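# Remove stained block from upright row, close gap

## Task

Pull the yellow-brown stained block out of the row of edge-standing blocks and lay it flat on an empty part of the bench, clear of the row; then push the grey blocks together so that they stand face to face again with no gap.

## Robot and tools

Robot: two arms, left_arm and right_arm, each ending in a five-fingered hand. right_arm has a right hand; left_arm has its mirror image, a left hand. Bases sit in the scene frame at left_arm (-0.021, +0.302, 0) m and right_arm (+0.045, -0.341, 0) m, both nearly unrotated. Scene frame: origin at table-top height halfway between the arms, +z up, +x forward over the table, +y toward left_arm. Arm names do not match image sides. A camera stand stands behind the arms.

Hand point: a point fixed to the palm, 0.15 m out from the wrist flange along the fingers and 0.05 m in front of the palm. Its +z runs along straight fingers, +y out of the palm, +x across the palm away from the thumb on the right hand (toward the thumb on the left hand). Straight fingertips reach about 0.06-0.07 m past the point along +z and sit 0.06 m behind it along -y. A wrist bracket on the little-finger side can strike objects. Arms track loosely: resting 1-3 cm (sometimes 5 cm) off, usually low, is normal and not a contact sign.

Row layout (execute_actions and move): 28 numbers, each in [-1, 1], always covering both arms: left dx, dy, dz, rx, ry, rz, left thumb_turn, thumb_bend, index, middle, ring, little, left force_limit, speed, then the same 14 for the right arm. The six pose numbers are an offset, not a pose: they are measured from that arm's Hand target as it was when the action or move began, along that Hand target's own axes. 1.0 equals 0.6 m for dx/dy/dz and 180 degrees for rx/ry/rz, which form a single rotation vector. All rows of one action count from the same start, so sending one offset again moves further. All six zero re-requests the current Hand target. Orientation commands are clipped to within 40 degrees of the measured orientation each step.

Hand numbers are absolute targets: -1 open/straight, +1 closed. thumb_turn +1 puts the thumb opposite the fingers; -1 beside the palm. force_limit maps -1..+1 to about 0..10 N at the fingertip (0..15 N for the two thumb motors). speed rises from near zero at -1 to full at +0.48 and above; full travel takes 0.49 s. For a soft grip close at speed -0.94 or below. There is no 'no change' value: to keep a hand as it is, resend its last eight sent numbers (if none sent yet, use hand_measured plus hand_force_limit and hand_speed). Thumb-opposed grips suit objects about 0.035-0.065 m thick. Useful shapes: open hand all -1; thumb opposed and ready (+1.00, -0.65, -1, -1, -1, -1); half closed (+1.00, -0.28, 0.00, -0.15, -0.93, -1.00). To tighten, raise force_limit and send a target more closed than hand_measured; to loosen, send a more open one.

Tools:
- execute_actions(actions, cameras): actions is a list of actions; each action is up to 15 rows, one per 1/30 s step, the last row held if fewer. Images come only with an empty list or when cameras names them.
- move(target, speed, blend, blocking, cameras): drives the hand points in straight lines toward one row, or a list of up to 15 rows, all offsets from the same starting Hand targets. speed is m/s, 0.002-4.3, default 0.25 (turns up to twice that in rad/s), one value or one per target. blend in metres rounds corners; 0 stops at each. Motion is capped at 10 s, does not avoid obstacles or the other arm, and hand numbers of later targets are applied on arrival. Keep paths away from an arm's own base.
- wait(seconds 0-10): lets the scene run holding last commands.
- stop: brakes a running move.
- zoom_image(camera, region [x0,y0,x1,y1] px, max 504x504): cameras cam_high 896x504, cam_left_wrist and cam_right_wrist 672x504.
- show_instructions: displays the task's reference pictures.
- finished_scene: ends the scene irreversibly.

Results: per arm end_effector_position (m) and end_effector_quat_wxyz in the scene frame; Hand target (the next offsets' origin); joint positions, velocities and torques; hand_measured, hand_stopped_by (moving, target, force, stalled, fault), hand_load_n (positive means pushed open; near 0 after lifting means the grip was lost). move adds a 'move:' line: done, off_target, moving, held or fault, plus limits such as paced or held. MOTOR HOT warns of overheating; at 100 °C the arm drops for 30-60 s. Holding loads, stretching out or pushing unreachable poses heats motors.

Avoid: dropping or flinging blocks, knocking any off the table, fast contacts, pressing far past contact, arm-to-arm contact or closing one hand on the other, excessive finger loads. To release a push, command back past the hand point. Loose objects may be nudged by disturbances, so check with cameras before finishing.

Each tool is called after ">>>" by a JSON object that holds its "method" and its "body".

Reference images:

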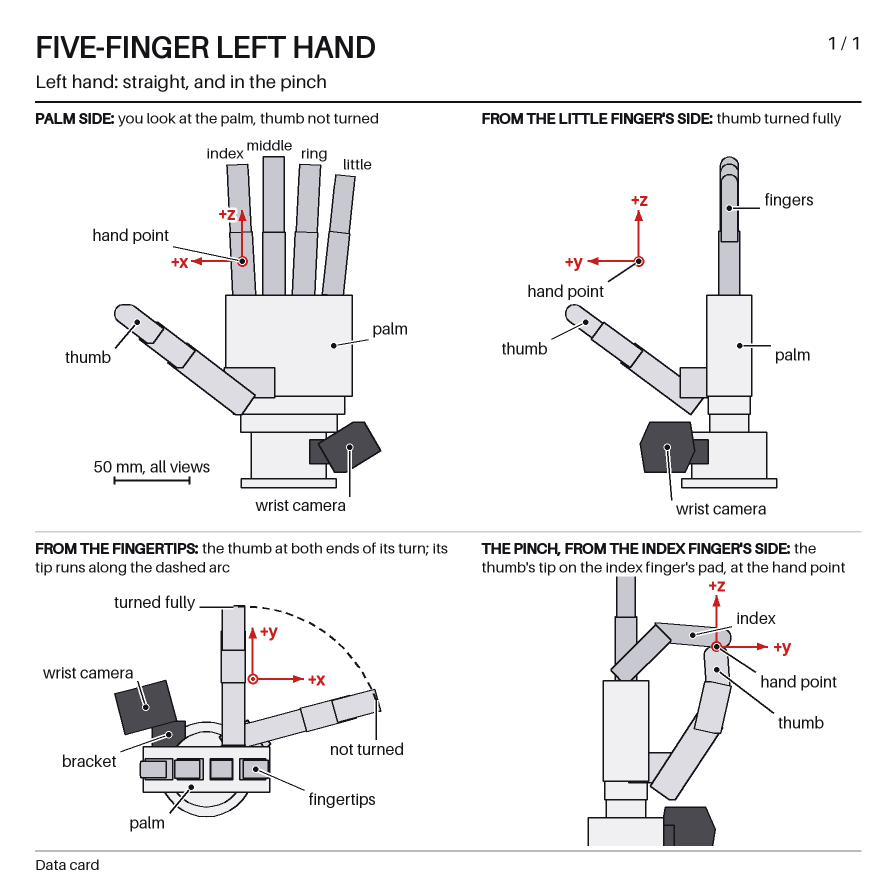

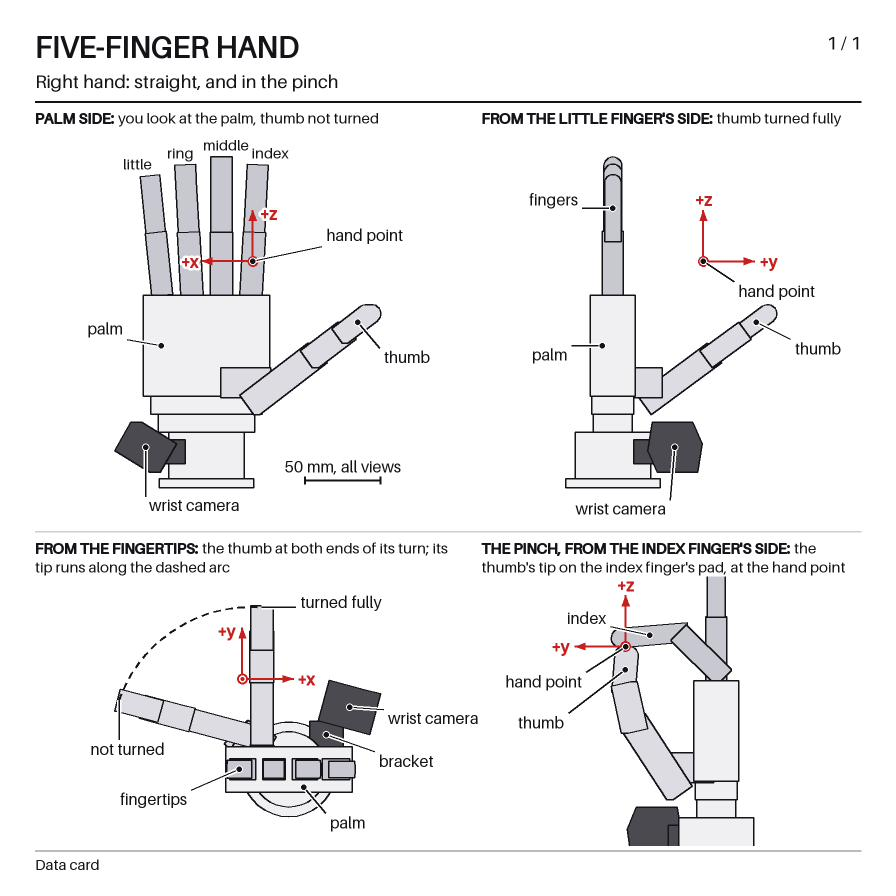

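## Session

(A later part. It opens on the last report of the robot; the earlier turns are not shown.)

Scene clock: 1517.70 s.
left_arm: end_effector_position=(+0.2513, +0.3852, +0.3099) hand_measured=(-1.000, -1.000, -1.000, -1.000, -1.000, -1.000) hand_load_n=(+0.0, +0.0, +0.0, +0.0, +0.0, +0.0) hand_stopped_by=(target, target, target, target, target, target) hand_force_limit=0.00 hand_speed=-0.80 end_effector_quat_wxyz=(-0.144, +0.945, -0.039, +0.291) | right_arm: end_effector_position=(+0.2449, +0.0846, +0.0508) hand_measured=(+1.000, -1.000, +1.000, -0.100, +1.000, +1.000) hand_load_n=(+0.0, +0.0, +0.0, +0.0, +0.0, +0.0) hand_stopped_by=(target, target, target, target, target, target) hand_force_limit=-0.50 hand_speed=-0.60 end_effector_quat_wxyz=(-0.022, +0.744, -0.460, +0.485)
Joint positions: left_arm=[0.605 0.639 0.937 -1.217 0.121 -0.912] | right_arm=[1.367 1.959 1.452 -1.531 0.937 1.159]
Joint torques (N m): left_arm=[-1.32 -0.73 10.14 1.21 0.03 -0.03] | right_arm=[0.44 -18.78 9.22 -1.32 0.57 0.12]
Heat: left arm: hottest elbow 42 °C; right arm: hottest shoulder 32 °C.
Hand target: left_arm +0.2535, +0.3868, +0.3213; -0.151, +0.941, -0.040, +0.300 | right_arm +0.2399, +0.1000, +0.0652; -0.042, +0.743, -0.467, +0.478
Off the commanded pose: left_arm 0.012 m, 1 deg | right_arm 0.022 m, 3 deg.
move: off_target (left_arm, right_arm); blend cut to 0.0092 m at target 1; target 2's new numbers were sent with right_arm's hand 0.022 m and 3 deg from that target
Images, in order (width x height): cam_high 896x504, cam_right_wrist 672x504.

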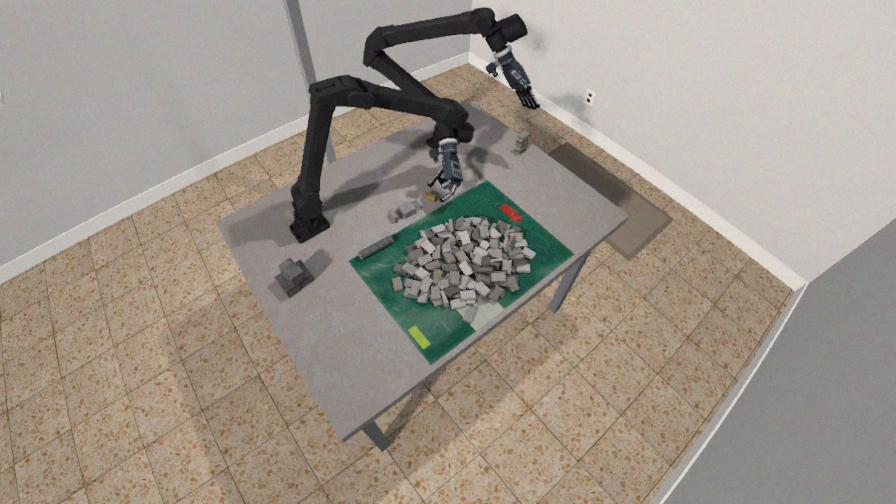

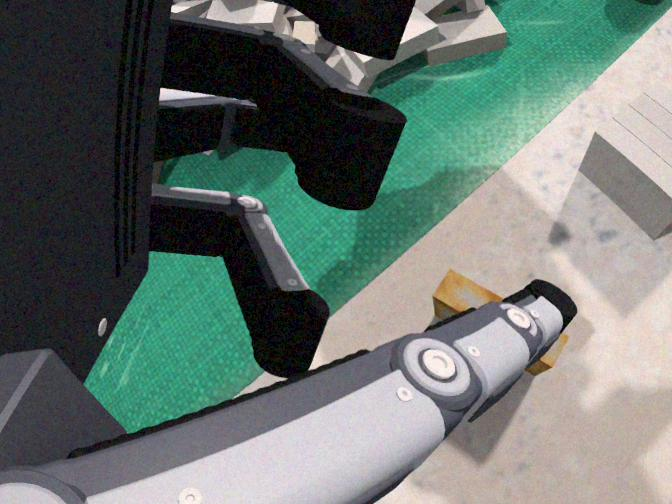

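>>> {"method": "move", "body": {"target": [0,0,0,0,0,0,-1,-1,-1,-1,-1,-1,0,-0.8,-0.0093,0.0383,-0.0163,0.0897,-0.068,-0.072,1,-1,1,-0.25,1,1,-0.5,-0.6], "speed": 0.1, "cameras": ["cam_right_wrist","cam_high"]}}

>>> {"method": "zoom_image", "body": {"camera": "cam_high", "region": [400, 165, 460, 225]}}

Scene clock: 1560.47 s.
left_arm: end_effector_position=(+0.2513, +0.3852, +0.3099) hand_measured=(-1.000, -1.000, -1.000, -1.000, -1.000, -1.000) hand_load_n=(+0.0, +0.0, +0.0, +0.0, +0.0, +0.0) hand_stopped_by=(target, target, target, target, target, target) hand_force_limit=0.00 hand_speed=-0.80 end_effector_quat_wxyz=(-0.144, +0.945, -0.039, +0.291) | right_arm: end_effector_position=(+0.2243, +0.0898, +0.0495) hand_measured=(+1.000, -1.000, +1.000, -0.250, +1.000, +1.000) hand_load_n=(+0.0, +0.0, +0.0, +0.0, +0.0, +0.0) hand_stopped_by=(target, target, target, target, target, target) hand_force_limit=-0.50 hand_speed=-0.60 end_effector_quat_wxyz=(-0.129, +0.821, -0.308, +0.463)
Joint positions: left_arm=[0.605 0.639 0.937 -1.217 0.121 -0.912] | right_arm=[1.448 1.749 1.16 -0.949 1.003 0.594]
Joint torques (N m): left_arm=[-1.08 -0.91 10.17 1.21 0.03 -0.05] | right_arm=[0.62 -16.38 6.76 0.73 0.73 -0.17]
Heat: left arm: hottest elbow 43 °C; right arm: hottest shoulder 33 °C.
Hand target: left_arm +0.2535, +0.3868, +0.3213; -0.151, +0.941, -0.040, +0.300 | right_arm +0.2171, +0.0951, +0.0551; -0.141, +0.824, -0.302, +0.459
Off the commanded pose: left_arm 0.012 m, 1 deg | right_arm 0.011 m, 2 deg.
move: off_target (left_arm, right_arm)
Images, in order (width x height): cam_high 896x504, cam_right_wrist 672x504.

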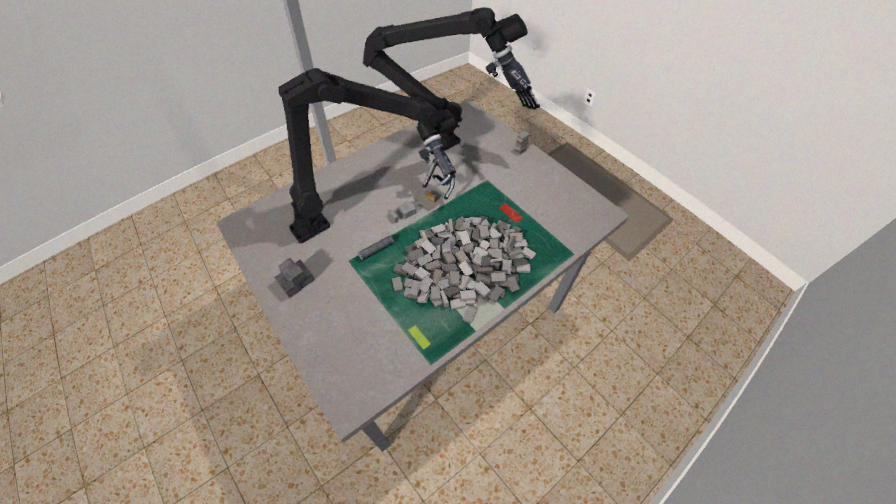

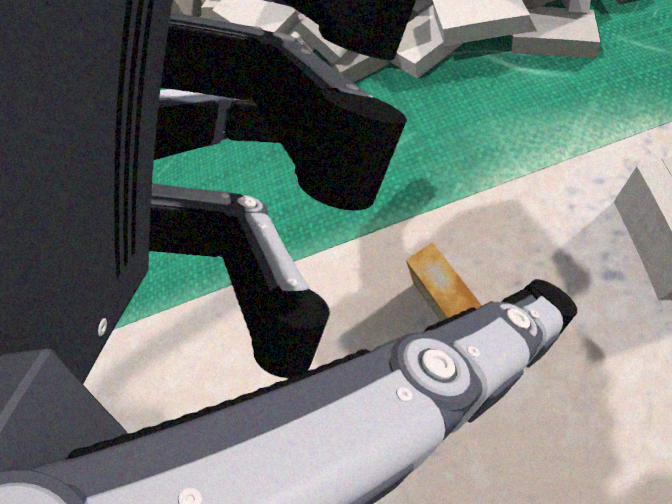

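Scaled by 8.400 from the camera's 896x504 image, which has a finer 1280x720 frame.

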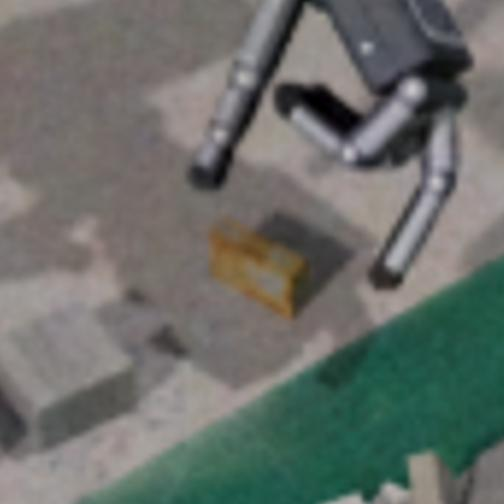

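>>> {"method": "move", "body": {"target": [0,0,0,0,0,0,-1,-1,-1,-1,-1,-1,0,-0.8,-0.0316,0.0376,0.0153,0,0,0,1,-1,1,-0.25,1,1,-0.5,-0.6], "speed": 0.06, "cameras": ["cam_right_wrist","cam_high"]}}

>>> {"method": "zoom_image", "body": {"camera": "cam_high", "region": [400, 165, 460, 225]}}

Scene clock: 1578.07 s.
left_arm: end_effector_position=(+0.2513, +0.3852, +0.3099) hand_measured=(-1.000, -1.000, -1.000, -1.000, -1.000, -1.000) hand_load_n=(+0.0, +0.0, +0.0, +0.0, +0.0, +0.0) hand_stopped_by=(target, target, target, target, target, target) hand_force_limit=0.00 hand_speed=-0.80 end_effector_quat_wxyz=(-0.144, +0.945, -0.039, +0.291) | right_arm: end_effector_position=(+0.2166, +0.0849, +0.0348) hand_measured=(+1.000, -1.000, +1.000, -0.250, +1.000, +1.000) hand_load_n=(+0.0, +0.0, +0.0, +0.0, +0.0, +0.0) hand_stopped_by=(target, target, target, target, target, target) hand_force_limit=-0.50 hand_speed=-0.60 end_effector_quat_wxyz=(-0.137, +0.822, -0.305, +0.461)
Joint positions: left_arm=[0.605 0.639 0.937 -1.217 0.121 -0.912] | right_arm=[1.464 1.75 1.115 -0.896 1.003 0.598]
Joint torques (N m): left_arm=[-1.49 -0.67 10.15 1.25 0.02 -0.05] | right_arm=[0.56 -13.33 6.57 0.76 0.74 0.11]
Heat: left arm: hottest elbow 43 °C; right arm: hottest shoulder 32 °C.
Hand target: left_arm +0.2535, +0.3868, +0.3213; -0.151, +0.941, -0.040, +0.300 | right_arm +0.2089, +0.0889, +0.0260; -0.141, +0.824, -0.302, +0.459
Off the commanded pose: left_arm 0.012 m, 1 deg | right_arm 0.012 m, 1 deg.
move: off_target (left_arm, right_arm)
Images, in order (width x height): cam_high 896x504, cam_right_wrist 672x504.

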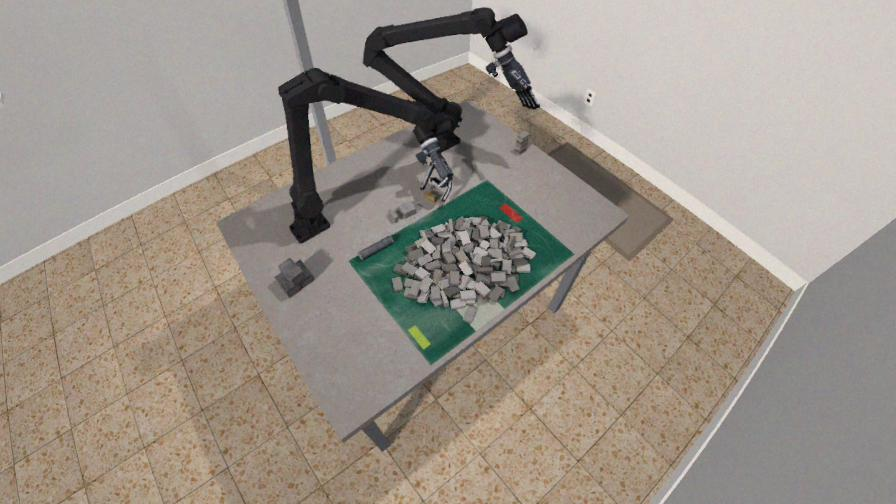

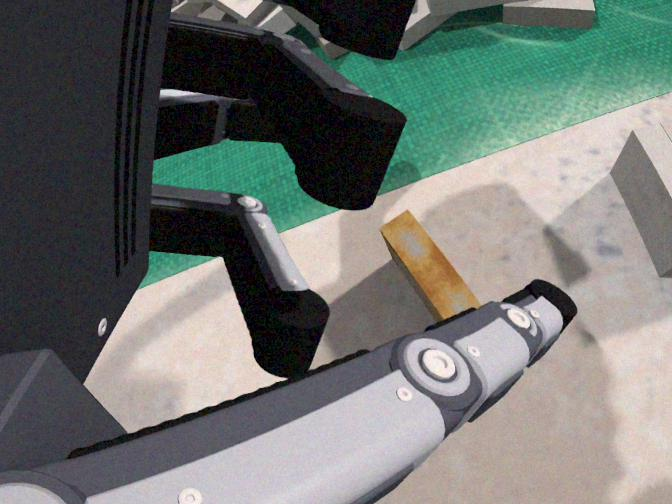

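Scaled by 8.400 from the camera's 896x504 image, which has a finer 1280x720 frame.

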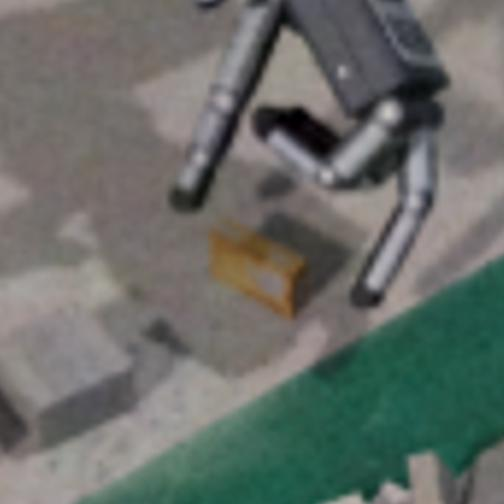

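>>> {"method": "move", "body": {"target": [0,0,0,0,0,0,-1,-1,-1,-1,-1,-1,0,-0.8,-0.0258,0.0243,0.0130,0,0,0,1,-1,1,-0.25,1,1,-0.5,-0.6], "speed": 0.04, "cameras": ["cam_right_wrist","cam_high"]}}

>>> {"method": "zoom_image", "body": {"camera": "cam_high", "region": [400, 165, 460, 225]}}

Scene clock: 1589.40 s.
left_arm: end_effector_position=(+0.2513, +0.3852, +0.3099) hand_measured=(-1.000, -1.000, -1.000, -1.000, -1.000, -1.000) hand_load_n=(-0.5, +0.0, +0.0, +0.0, +0.0, +0.0) hand_stopped_by=(target, target, target, target, target, target) hand_force_limit=0.00 hand_speed=-0.80 end_effector_quat_wxyz=(-0.144, +0.945, -0.039, +0.291) | right_arm: end_effector_position=(+0.2119, +0.0829, +0.0120) hand_measured=(+1.000, -1.000, +1.000, -0.250, +1.000, +1.000) hand_load_n=(+0.0, +0.0, +0.0, +0.0, +0.0, +0.0) hand_stopped_by=(target, target, target, target, target, target) hand_force_limit=-0.50 hand_speed=-0.60 end_effector_quat_wxyz=(-0.136, +0.822, -0.305, +0.461)
Joint positions: left_arm=[0.605 0.639 0.937 -1.217 0.121 -0.912] | right_arm=[1.473 1.787 1.093 -0.855 1.003 0.617]
Joint torques (N m): left_arm=[-1.49 -0.79 10.13 1.22 0.01 -0.05] | right_arm=[0.5 -13.57 6.35 0.58 0.75 0.12]
Heat: left arm: hottest elbow 43 °C; right arm: hottest elbow 32 °C.
Hand target: left_arm +0.2535, +0.3868, +0.3213; -0.151, +0.941, -0.040, +0.300 | right_arm +0.2041, +0.0870, +0.0040; -0.141, +0.824, -0.302, +0.459
Off the commanded pose: left_arm 0.012 m, 1 deg | right_arm 0.012 m, 1 deg.
move: off_target (left_arm, right_arm)
Images, in order (width x height): cam_high 896x504, cam_right_wrist 672x504.

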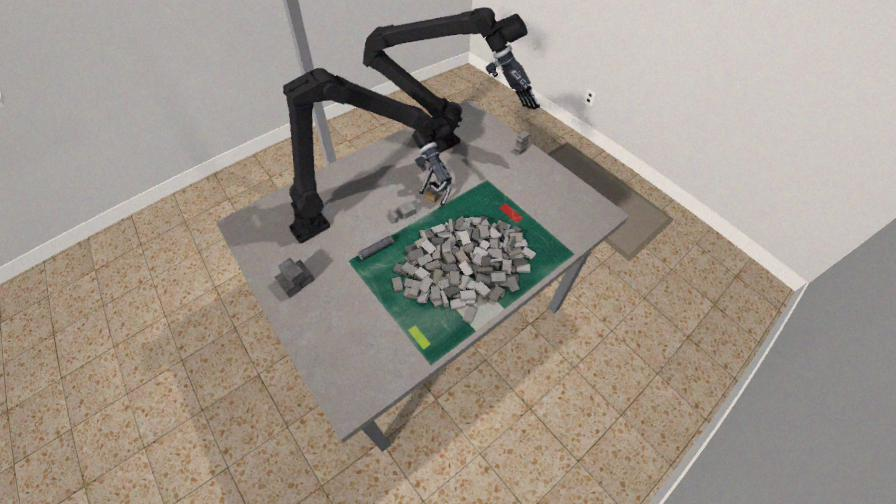

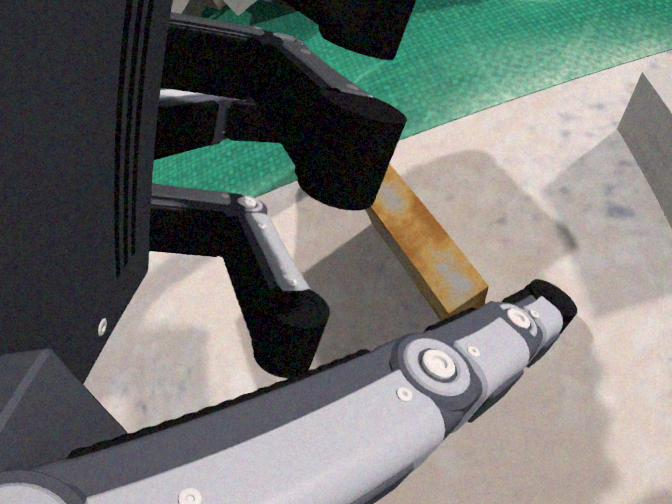

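Scaled by 8.400 from the camera's 896x504 image, which has a finer 1280x720 frame.

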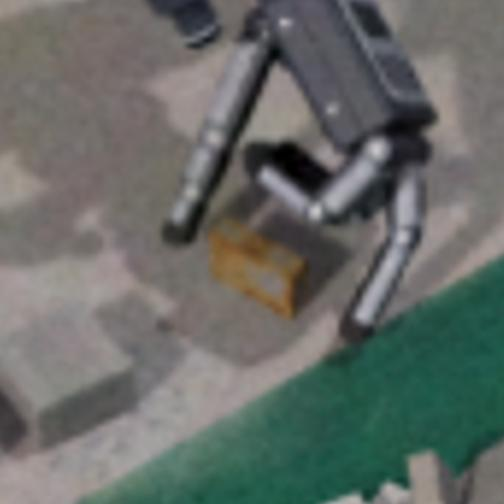

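>>> {"method": "move", "body": {"target": [0,0,0,0,0,0,-1,-1,-1,-1,-1,-1,0,-0.8,-0.0095,-0.0110,0.0077,0,0,0,1,-1,1,-0.25,1,1,-0.5,-0.6], "speed": 0.03, "cameras": ["cam_right_wrist","cam_high"]}}

>>> {"method": "zoom_image", "body": {"camera": "cam_high", "region": [410, 175, 450, 215]}}

>>> {"method": "zoom_image", "body": {"camera": "cam_right_wrist", "region": [340, 120, 620, 400]}}

Scene clock: 1625.17 s.
left_arm: end_effector_position=(+0.2513, +0.3852, +0.3099) hand_measured=(-1.000, -1.000, -1.000, -1.000, -1.000, -1.000) hand_load_n=(+0.0, +0.0, +0.0, +0.0, +0.0, +0.0) hand_stopped_by=(target, target, target, target, target, target) hand_force_limit=0.00 hand_speed=-0.80 end_effector_quat_wxyz=(-0.144, +0.945, -0.039, +0.291) | right_arm: end_effector_position=(+0.2123, +0.0828, +0.0058) hand_measured=(+1.000, -1.000, +1.000, -0.250, +1.000, +1.000) hand_load_n=(+0.5, +0.0, +0.0, -0.5, +0.0, +0.0) hand_stopped_by=(target, target, target, target, target, target) hand_force_limit=-0.50 hand_speed=-0.60 end_effector_quat_wxyz=(-0.133, +0.822, -0.303, +0.463)
Joint positions: left_arm=[0.605 0.639 0.937 -1.217 0.121 -0.912] | right_arm=[1.473 1.802 1.093 -0.847 1.006 0.617]
Joint torques (N m): left_arm=[-1.08 -0.44 10.09 1.29 0.01 -0.04] | right_arm=[0.03 -13.22 8.06 0.79 0.63 -0.02]
Heat: left arm: hottest elbow 43 °C; right arm: hottest elbow 31 °C.
Hand target: left_arm +0.2535, +0.3868, +0.3213; -0.151, +0.941, -0.040, +0.300 | right_arm +0.2081, +0.0954, +0.0010; -0.141, +0.824, -0.302, +0.459
Off the commanded pose: left_arm 0.012 m, 1 deg | right_arm 0.014 m, 1 deg.
move: off_target (left_arm, right_arm)
Images, in order (width x height): cam_high 896x504, cam_right_wrist 672x504.

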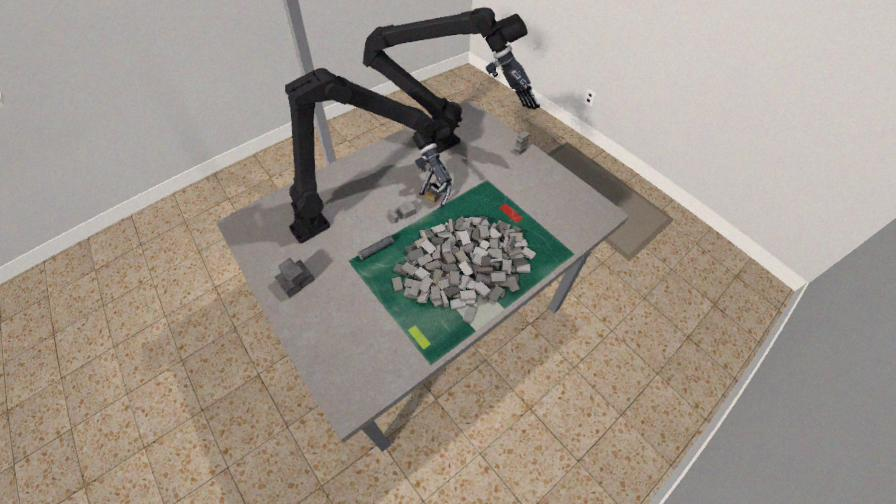

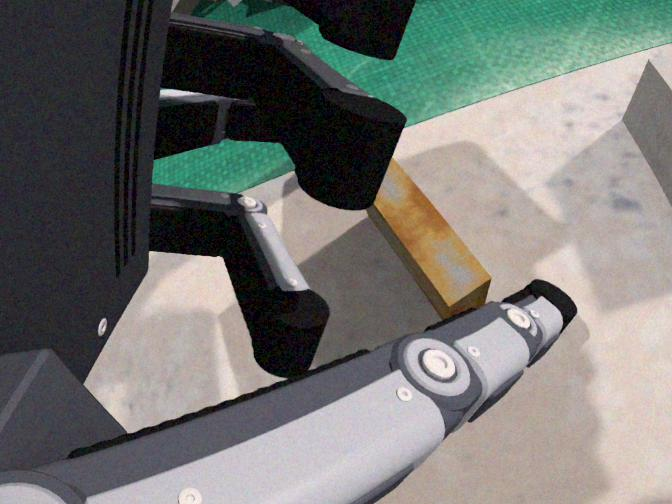

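Scaled by 12.600 from the camera's 896x504 image, which has a finer 1280x720 frame.

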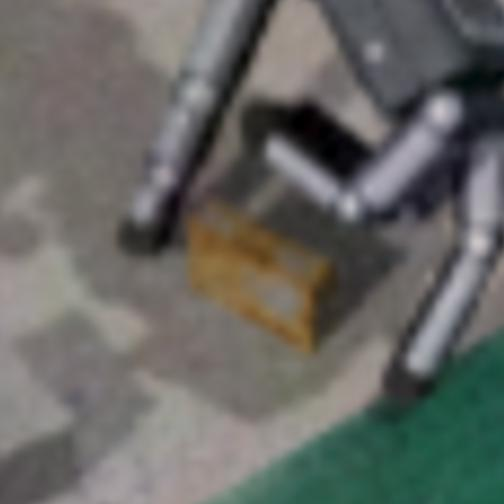

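Scaled by 1.800 from the camera's 672x504 image, which has a finer 960x720 frame.

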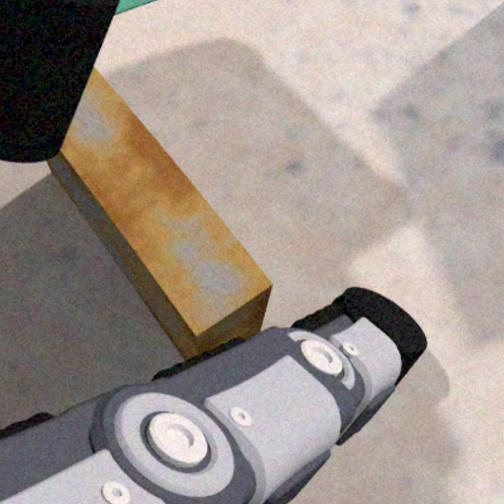

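>>> {"method": "move", "body": {"target": [0,0,0,0,0,0,-1,-1,-1,-1,-1,-1,0,-0.8,-0.0058,-0.0123,0.0013,0,0,0,1,-1,1,-0.25,1,1,-0.5,-0.6], "speed": 0.03, "cameras": ["cam_right_wrist","cam_high"]}}

>>> {"method": "zoom_image", "body": {"camera": "cam_high", "region": [410, 175, 450, 215]}}

Scene clock: 1637.73 s.
left_arm: end_effector_position=(+0.2513, +0.3852, +0.3099) hand_measured=(-1.000, -1.000, -1.000, -1.000, -1.000, -1.000) hand_load_n=(+0.0, +0.0, +0.0, +0.0, +0.0, +0.0) hand_stopped_by=(target, target, target, target, target, target) hand_force_limit=0.00 hand_speed=-0.80 end_effector_quat_wxyz=(-0.144, +0.945, -0.039, +0.291) | right_arm: end_effector_position=(+0.2132, +0.0864, +0.0053) hand_measured=(+1.000, -1.000, +1.000, -0.250, +1.000, +1.000) hand_load_n=(+0.0, +0.0, +0.0, -1.0, +0.0, +0.0) hand_stopped_by=(target, target, target, target, target, target) hand_force_limit=-0.50 hand_speed=-0.60 end_effector_quat_wxyz=(-0.133, +0.822, -0.301, +0.465)
Joint positions: left_arm=[0.605 0.639 0.937 -1.217 0.121 -0.912] | right_arm=[1.473 1.811 1.103 -0.847 1.009 0.612]
Joint torques (N m): left_arm=[-1.44 -0.38 10.09 1.32 0.05 -0.05] | right_arm=[-0.15 -12.98 9.2 0.51 0.49 -0.01]
Heat: left arm: hottest elbow 43 °C; right arm: hottest elbow 31 °C.
Hand target: left_arm +0.2535, +0.3868, +0.3213; -0.151, +0.941, -0.040, +0.300 | right_arm +0.2101, +0.1033, +0.0020; -0.141, +0.824, -0.302, +0.459
Off the commanded pose: left_arm 0.012 m, 1 deg | right_arm 0.018 m, 1 deg.
move: off_target (left_arm, right_arm)
Images, in order (width x height): cam_high 896x504, cam_right_wrist 672x504.

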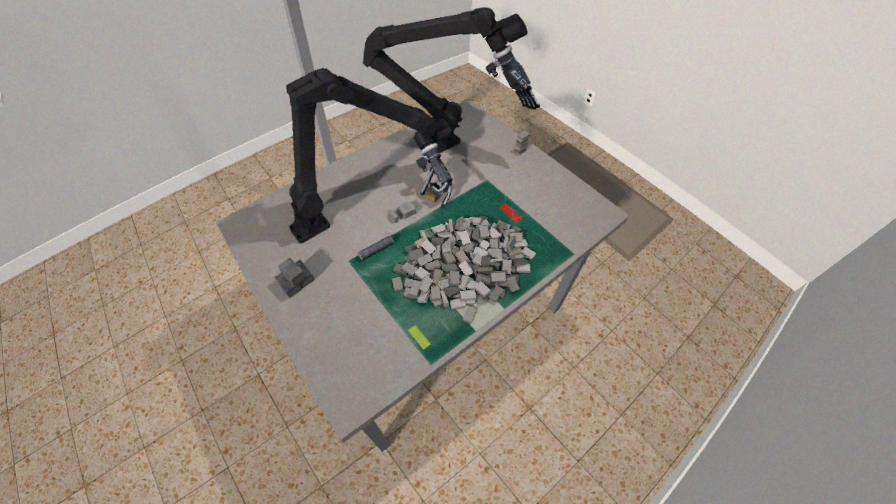

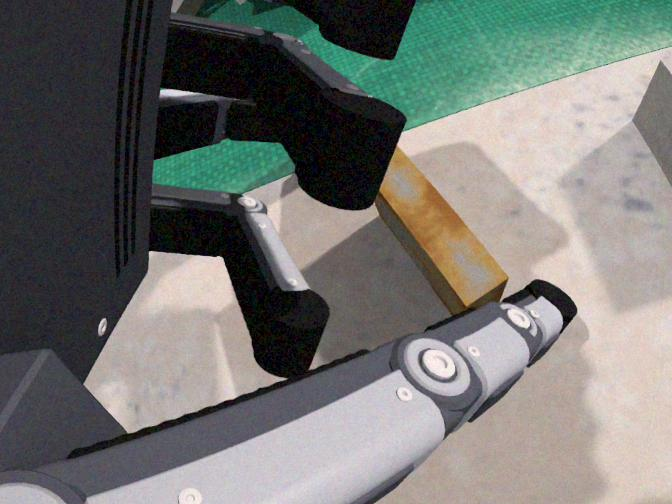

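Scaled by 12.600 from the camera's 896x504 image, which has a finer 1280x720 frame.

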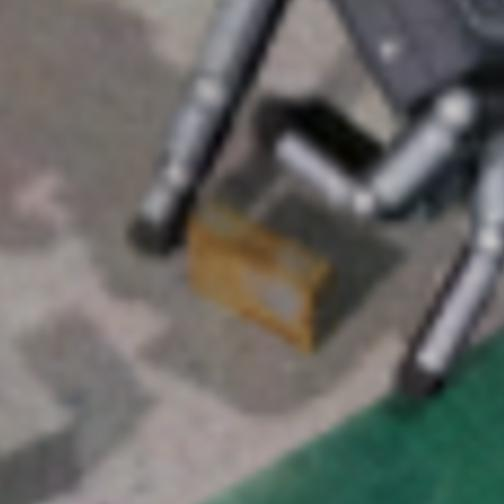

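>>> {"method": "move", "body": {"target": [[0,0,0,0,0,0,-1,-1,-1,-1,-1,-1,0,-0.8,-0.0051,-0.0108,-0.0023,0,0,0,1,-1,1,-0.25,1,1,-0.5,-0.6],[0,0,0,0,0,0,-1,-1,-1,-1,-1,-1,0,-0.8,-0.0051,-0.0108,-0.0023,0,0,0,1,-0.86,1,0.45,1,1,-0.5,-0.92]], "speed": 0.03, "cameras": ["cam_right_wrist","cam_high"]}}

>>> {"method": "zoom_image", "body": {"camera": "cam_high", "region": [410, 175, 450, 215]}}

Scene clock: 1652.60 s.
left_arm: end_effector_position=(+0.2513, +0.3852, +0.3099) hand_measured=(-1.000, -1.000, -1.000, -1.000, -1.000, -1.000) hand_load_n=(+0.0, +0.0, +0.0, +0.0, +0.0, +0.0) hand_stopped_by=(target, target, target, target, target, target) hand_force_limit=0.00 hand_speed=-0.80 end_effector_quat_wxyz=(-0.144, +0.945, -0.039, +0.291) | right_arm: end_effector_position=(+0.2131, +0.0966, +0.0030) hand_measured=(+1.000, -0.860, +1.000, +0.070, +1.000, +1.000) hand_load_n=(+0.0, +3.5, +0.0, +3.0, +0.0, +0.0) hand_stopped_by=(target, target, target, force, target, target) hand_force_limit=-0.50 hand_speed=-0.92 end_effector_quat_wxyz=(-0.135, +0.823, -0.303, +0.461)
Joint positions: left_arm=[0.605 0.639 0.937 -1.217 0.121 -0.912] | right_arm=[1.473 1.831 1.13 -0.847 1.003 0.612]
Joint torques (N m): left_arm=[-1.32 -0.5 10.09 1.24 0.04 -0.04] | right_arm=[-0.09 -14.1 9.07 -0.14 0.74 -0.02]
Heat: left arm: hottest elbow 43 °C; right arm: hottest elbow 32 °C.
Hand target: left_arm +0.2535, +0.3868, +0.3213; -0.151, +0.941, -0.040, +0.300 | right_arm +0.2101, +0.1103, +0.0039; -0.141, +0.824, -0.302, +0.459
Off the commanded pose: left_arm 0.012 m, 1 deg | right_arm 0.014 m, 1 deg.
move: off_target (left_arm, right_arm); target 2's new numbers were sent with right_arm's hand 0.015 m and 1 deg from that target
Images, in order (width x height): cam_high 896x504, cam_right_wrist 672x504.

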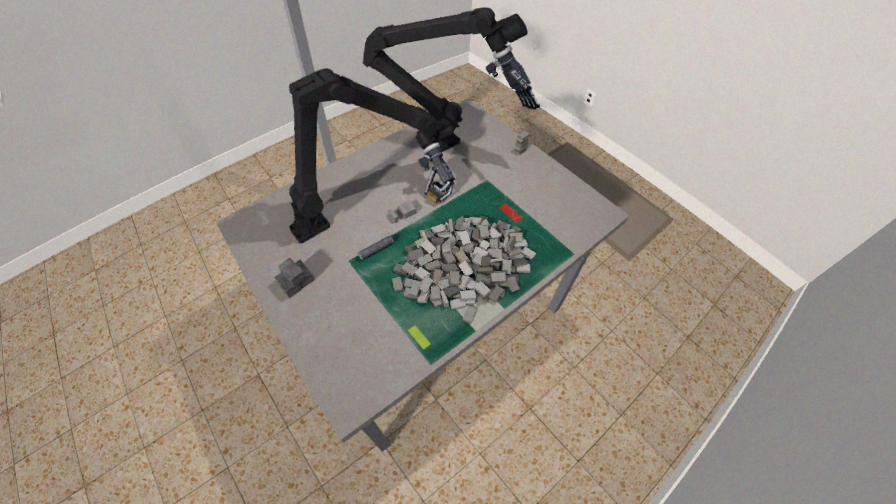

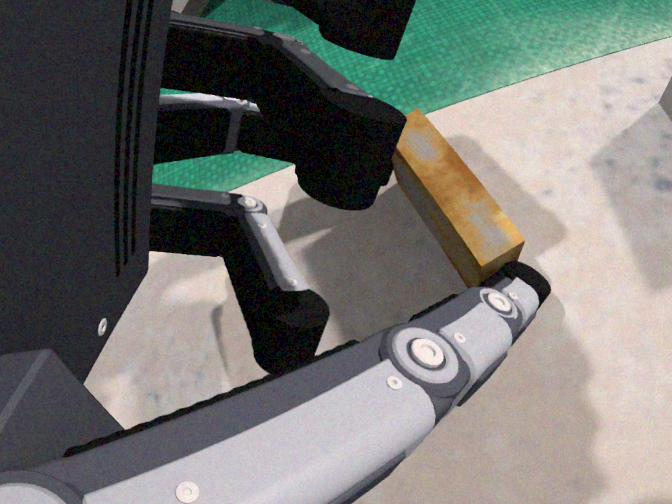

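Scaled by 12.600 from the camera's 896x504 image, which has a finer 1280x720 frame.

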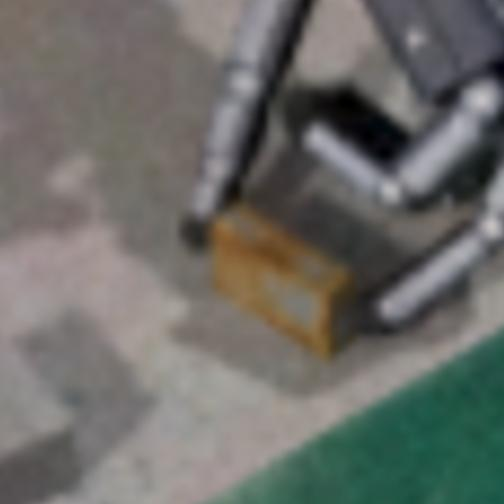

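>>> {"method": "move", "body": {"target": [0,0,0,0,0,0,-1,-1,-1,-1,-1,-1,0,-0.8,0.0386,-0.0418,-0.0365,0,0,0,1,-0.86,1,0.45,1,1,-0.5,-0.92], "speed": 0.05, "cameras": ["cam_right_wrist","cam_high"]}}

Scene clock: 1674.47 s.
left_arm: end_effector_position=(+0.2513, +0.3852, +0.3099) hand_measured=(-1.000, -1.000, -1.000, -1.000, -1.000, -1.000) hand_load_n=(+0.0, +0.0, +0.0, +0.0, +0.0, +0.0) hand_stopped_by=(target, target, target, target, target, target) hand_force_limit=0.00 hand_speed=-0.80 end_effector_quat_wxyz=(-0.144, +0.945, -0.039, +0.291) | right_arm: end_effector_position=(+0.2127, +0.0979, +0.0258) hand_measured=(+1.000, -0.860, +1.000, +0.070, +1.000, +1.000) hand_load_n=(+1.0, +3.5, +0.0, +3.0, +0.0, +0.0) hand_stopped_by=(target, target, target, force, target, target) hand_force_limit=-0.50 hand_speed=-0.92 end_effector_quat_wxyz=(-0.120, +0.826, -0.295, +0.464)
Joint positions: left_arm=[0.605 0.639 0.937 -1.217 0.121 -0.912] | right_arm=[1.473 1.814 1.178 -0.947 1 0.612]
Joint torques (N m): left_arm=[-1.44 -0.32 10.1 1.16 0.03 -0.05] | right_arm=[-0.03 -17.03 9.78 -0.62 0.89 0]
Heat: left arm: hottest elbow 43 °C; right arm: hottest elbow 32 °C.
Hand target: left_arm +0.2535, +0.3868, +0.3213; -0.151, +0.941, -0.040, +0.300 | right_arm +0.2101, +0.1163, +0.0441; -0.141, +0.824, -0.302, +0.459
Off the commanded pose: left_arm 0.012 m, 1 deg | right_arm 0.026 m, 3 deg.
move: off_target (left_arm, right_arm)
Images, in order (width x height): cam_high 896x504, cam_right_wrist 672x504.

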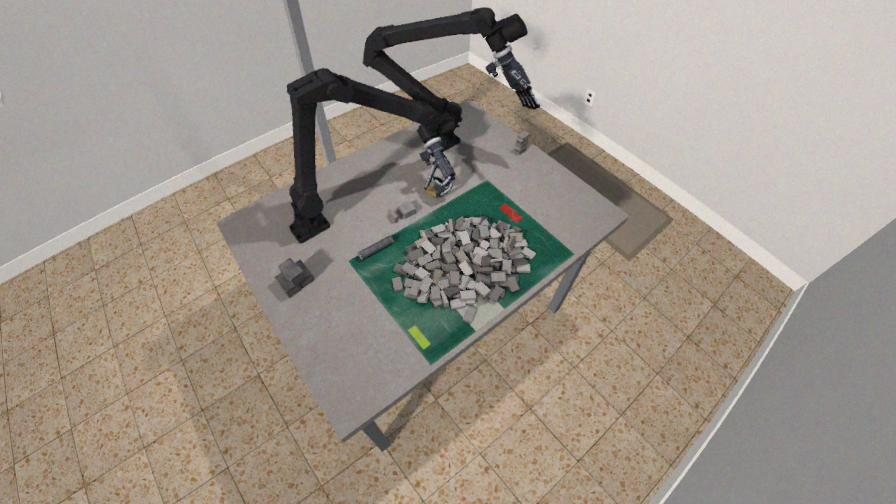

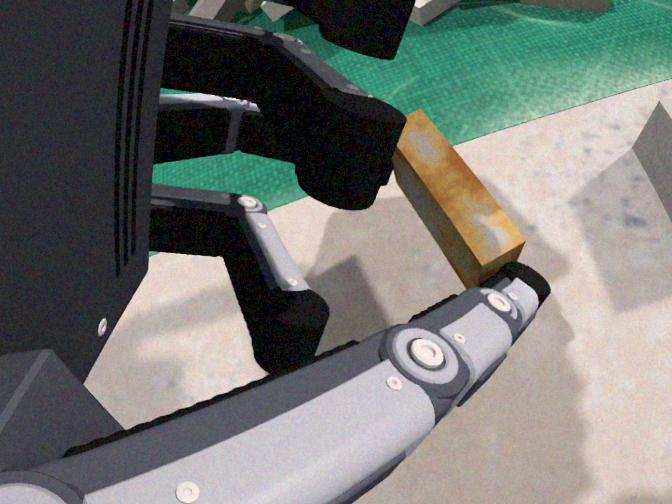

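>>> {"method": "move", "body": {"target": [0,0,0,0,0,0,-1,-1,-1,-1,-1,-1,0,-0.8,0.0190,0.0067,-0.0012,0.0430,-0.1289,0.1760,1,-0.86,1,0.45,1,1,-0.5,-0.92], "speed": 0.12, "cameras": ["cam_right_wrist","cam_high"]}}

>>> {"method": "zoom_image", "body": {"camera": "cam_high", "region": [410, 165, 460, 215]}}

Scene clock: 1684.93 s.
left_arm: end_effector_position=(+0.2513, +0.3852, +0.3099) hand_measured=(-1.000, -1.000, -1.000, -1.000, -1.000, -1.000) hand_load_n=(+0.0, +0.0, +0.0, +0.0, +0.0, +0.0) hand_stopped_by=(target, target, target, target, target, target) hand_force_limit=0.00 hand_speed=-0.80 end_effector_quat_wxyz=(-0.144, +0.945, -0.039, +0.291) | right_arm: end_effector_position=(+0.2038, +0.1014, +0.0389) hand_measured=(+1.000, -0.860, +1.000, +0.070, +1.000, +1.000) hand_load_n=(+0.5, +3.5, +0.0, +3.0, +0.0, +0.0) hand_stopped_by=(target, target, target, force, target, target) hand_force_limit=-0.50 hand_speed=-0.92 end_effector_quat_wxyz=(-0.356, +0.787, -0.435, +0.254)
Joint positions: left_arm=[0.605 0.639 0.937 -1.217 0.121 -0.912] | right_arm=[1.379 1.448 0.746 -0.232 0.694 0.596]
Joint torques (N m): left_arm=[-1.38 -0.67 10.14 1.2 0.03 -0.03] | right_arm=[-2.02 -12.22 7.42 2.11 0.44 0.11]
Heat: left arm: hottest elbow 43 °C; right arm: hottest elbow 32 °C.
Hand target: left_arm +0.2535, +0.3868, +0.3213; -0.151, +0.941, -0.040, +0.300 | right_arm +0.2124, +0.1060, +0.0500; -0.371, +0.774, -0.448, +0.250
Off the commanded pose: left_arm 0.012 m, 1 deg | right_arm 0.015 m, 3 deg.
move: off_target (left_arm, right_arm)
Images, in order (width x height): cam_high 896x504, cam_right_wrist 672x504.

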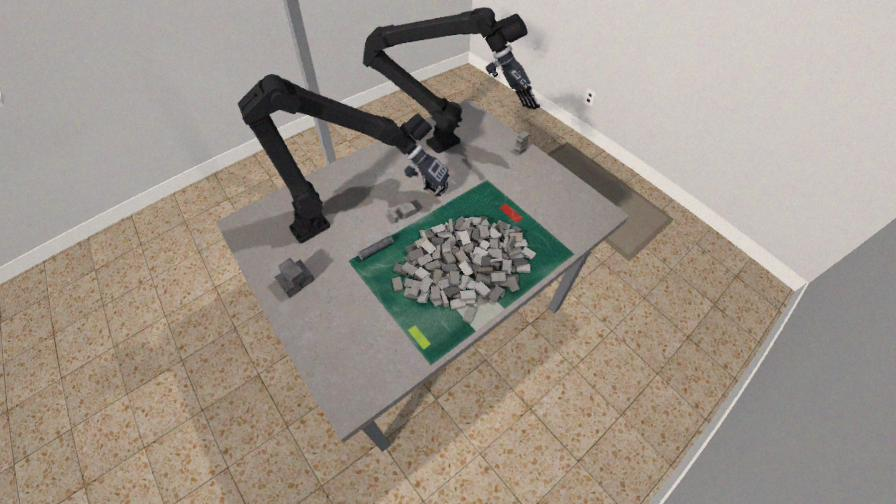

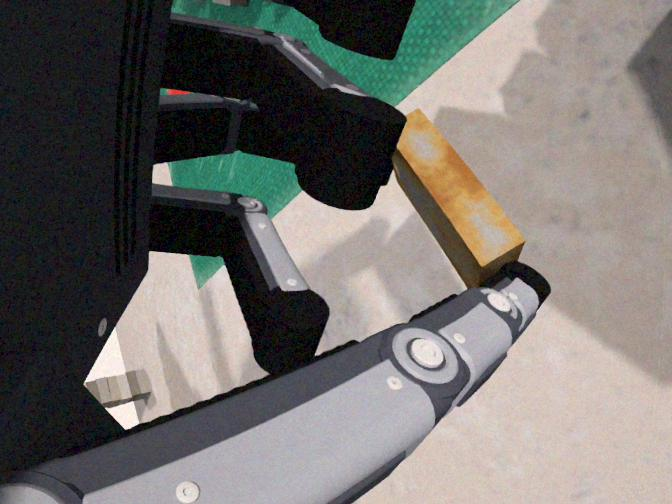

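Scaled by 10.080 from the camera's 896x504 image, which has a finer 1280x720 frame.

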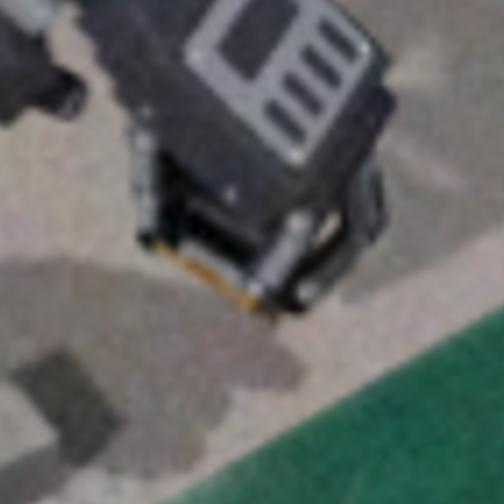

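>>> {"method": "move", "body": {"target": [0,0,0,0,0,0,-1,-1,-1,-1,-1,-1,0,-0.8,-0.0058,0.0408,0.0232,0,0,0,1,-0.86,1,0.45,1,1,-0.5,-0.92], "speed": 0.04, "cameras": ["cam_right_wrist","cam_high"]}}

>>> {"method": "zoom_image", "body": {"camera": "cam_high", "region": [410, 165, 460, 215]}}

Scene clock: 1696.47 s.
left_arm: end_effector_position=(+0.2513, +0.3852, +0.3099) hand_measured=(-1.000, -1.000, -1.000, -1.000, -1.000, -1.000) hand_load_n=(+0.0, +0.0, -0.5, +0.5, +0.0, +0.0) hand_stopped_by=(target, target, target, target, target, target) hand_force_limit=0.00 hand_speed=-0.80 end_effector_quat_wxyz=(-0.144, +0.945, -0.039, +0.291) | right_arm: end_effector_position=(+0.2047, +0.1040, +0.0253) hand_measured=(+1.000, -0.862, +1.000, +0.070, +1.000, +1.000) hand_load_n=(+0.5, +4.0, +0.0, +3.5, +0.0, +0.0) hand_stopped_by=(target, target, target, force, target, target) hand_force_limit=-0.50 hand_speed=-0.92 end_effector_quat_wxyz=(-0.368, +0.780, -0.440, +0.251)
Joint positions: left_arm=[0.605 0.639 0.937 -1.217 0.121 -0.912] | right_arm=[1.379 1.477 0.717 -0.146 0.697 0.602]
Joint torques (N m): left_arm=[-1.44 -0.38 10.11 1.09 0.04 -0.04] | right_arm=[-1.2 -9.7 6.94 2.15 0.55 0.16]
Heat: left arm: hottest elbow 43 °C; right arm: hottest elbow 32 °C.
Hand target: left_arm +0.2535, +0.3868, +0.3213; -0.151, +0.941, -0.040, +0.300 | right_arm +0.2083, +0.1062, +0.0221; -0.371, +0.774, -0.448, +0.250
Off the commanded pose: left_arm 0.012 m, 1 deg | right_arm 0.005 m, 1 deg.
move: off_target (left_arm)
Images, in order (width x height): cam_high 896x504, cam_right_wrist 672x504.

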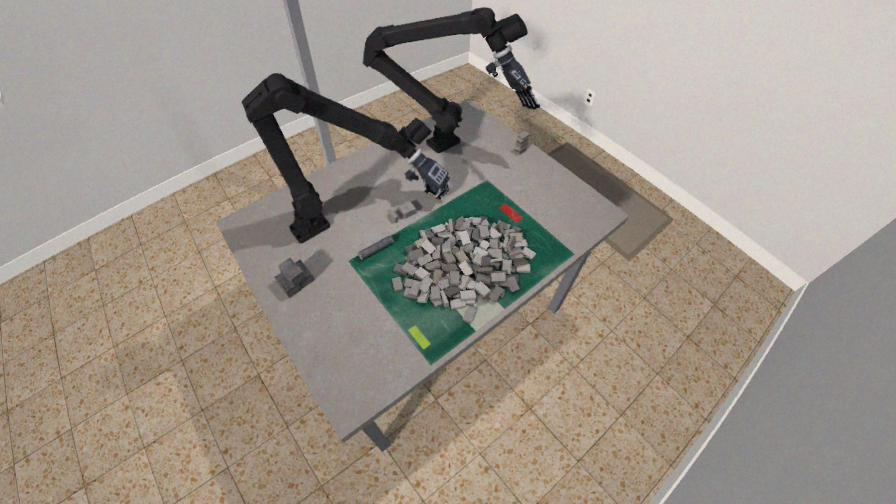

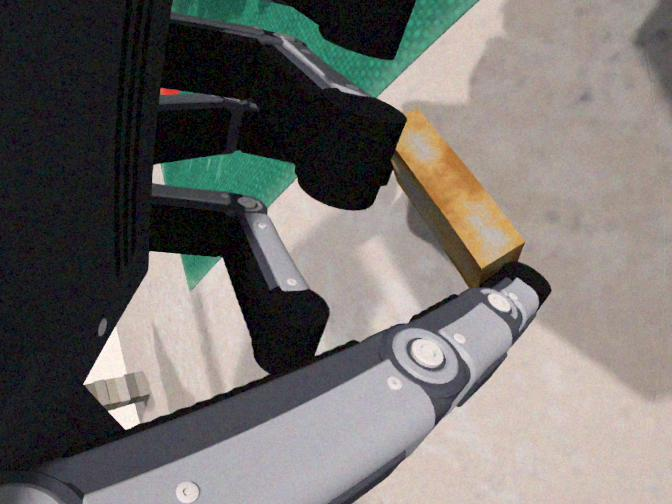

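Scaled by 10.080 from the camera's 896x504 image, which has a finer 1280x720 frame.

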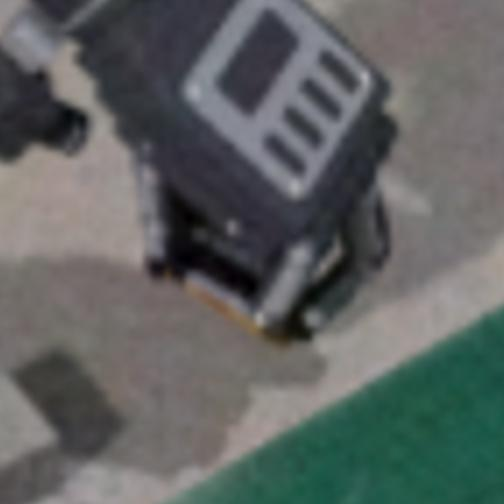

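>>> {"method": "move", "body": {"target": [0,0,0,0,0,0,-1,-1,-1,-1,-1,-1,0,-0.8,-0.0005,0.0067,0.0050,0,0,0,1,-0.86,1,0.45,1,1,-0.5,-0.92], "speed": 0.03, "cameras": ["cam_right_wrist"]}}

>>> {"method": "zoom_image", "body": {"camera": "cam_right_wrist", "region": [320, 80, 620, 380]}}

Scene clock: 1702.97 s.
left_arm: end_effector_position=(+0.2513, +0.3852, +0.3099) hand_measured=(-1.000, -1.000, -1.000, -1.000, -1.000, -1.000) hand_load_n=(+0.0, -0.5, +0.0, +0.0, +0.0, +0.0) hand_stopped_by=(target, target, target, target, target, target) hand_force_limit=0.00 hand_speed=-0.80 end_effector_quat_wxyz=(-0.144, +0.945, -0.039, +0.291) | right_arm: end_effector_position=(+0.2054, +0.1074, +0.0248) hand_measured=(+1.000, -0.862, +1.000, +0.070, +1.000, +1.000) hand_load_n=(+0.5, +4.0, +0.0, +2.5, +0.0, +0.0) hand_stopped_by=(target, target, target, force, target, target) hand_force_limit=-0.50 hand_speed=-0.92 end_effector_quat_wxyz=(-0.373, +0.777, -0.442, +0.249)
Joint positions: left_arm=[0.605 0.639 0.937 -1.217 0.121 -0.912] | right_arm=[1.379 1.484 0.717 -0.127 0.698 0.603]
Joint torques (N m): left_arm=[-1.61 -0.62 10.15 1.2 0.03 -0.04] | right_arm=[-1.2 -9.41 6.52 1.96 0.54 0.15]
Heat: left arm: hottest elbow 43 °C; right arm: hottest elbow 32 °C.
Hand target: left_arm +0.2535, +0.3868, +0.3213; -0.151, +0.941, -0.040, +0.300 | right_arm +0.2083, +0.1062, +0.0170; -0.371, +0.774, -0.448, +0.250
Off the commanded pose: left_arm 0.012 m, 1 deg | right_arm 0.008 m, 1 deg.
move: off_target (left_arm)
Images, in order (width x height): cam_right_wrist 672x504.

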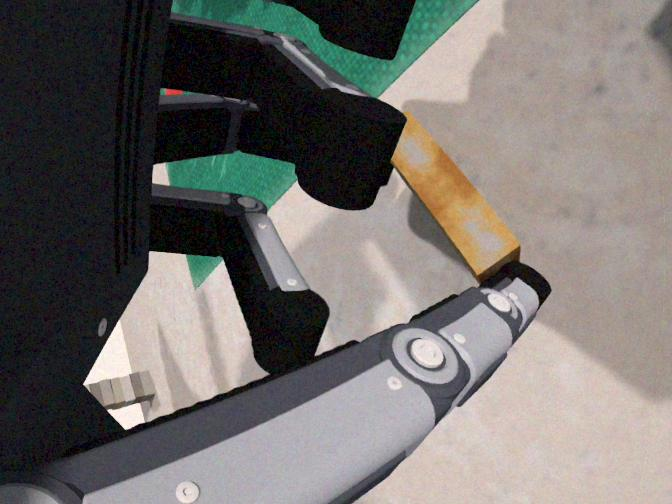

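Scaled by 1.680 from the camera's 672x504 image, which has a finer 960x720 frame.

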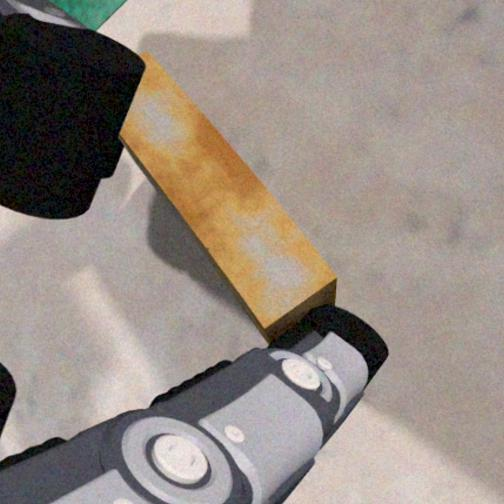

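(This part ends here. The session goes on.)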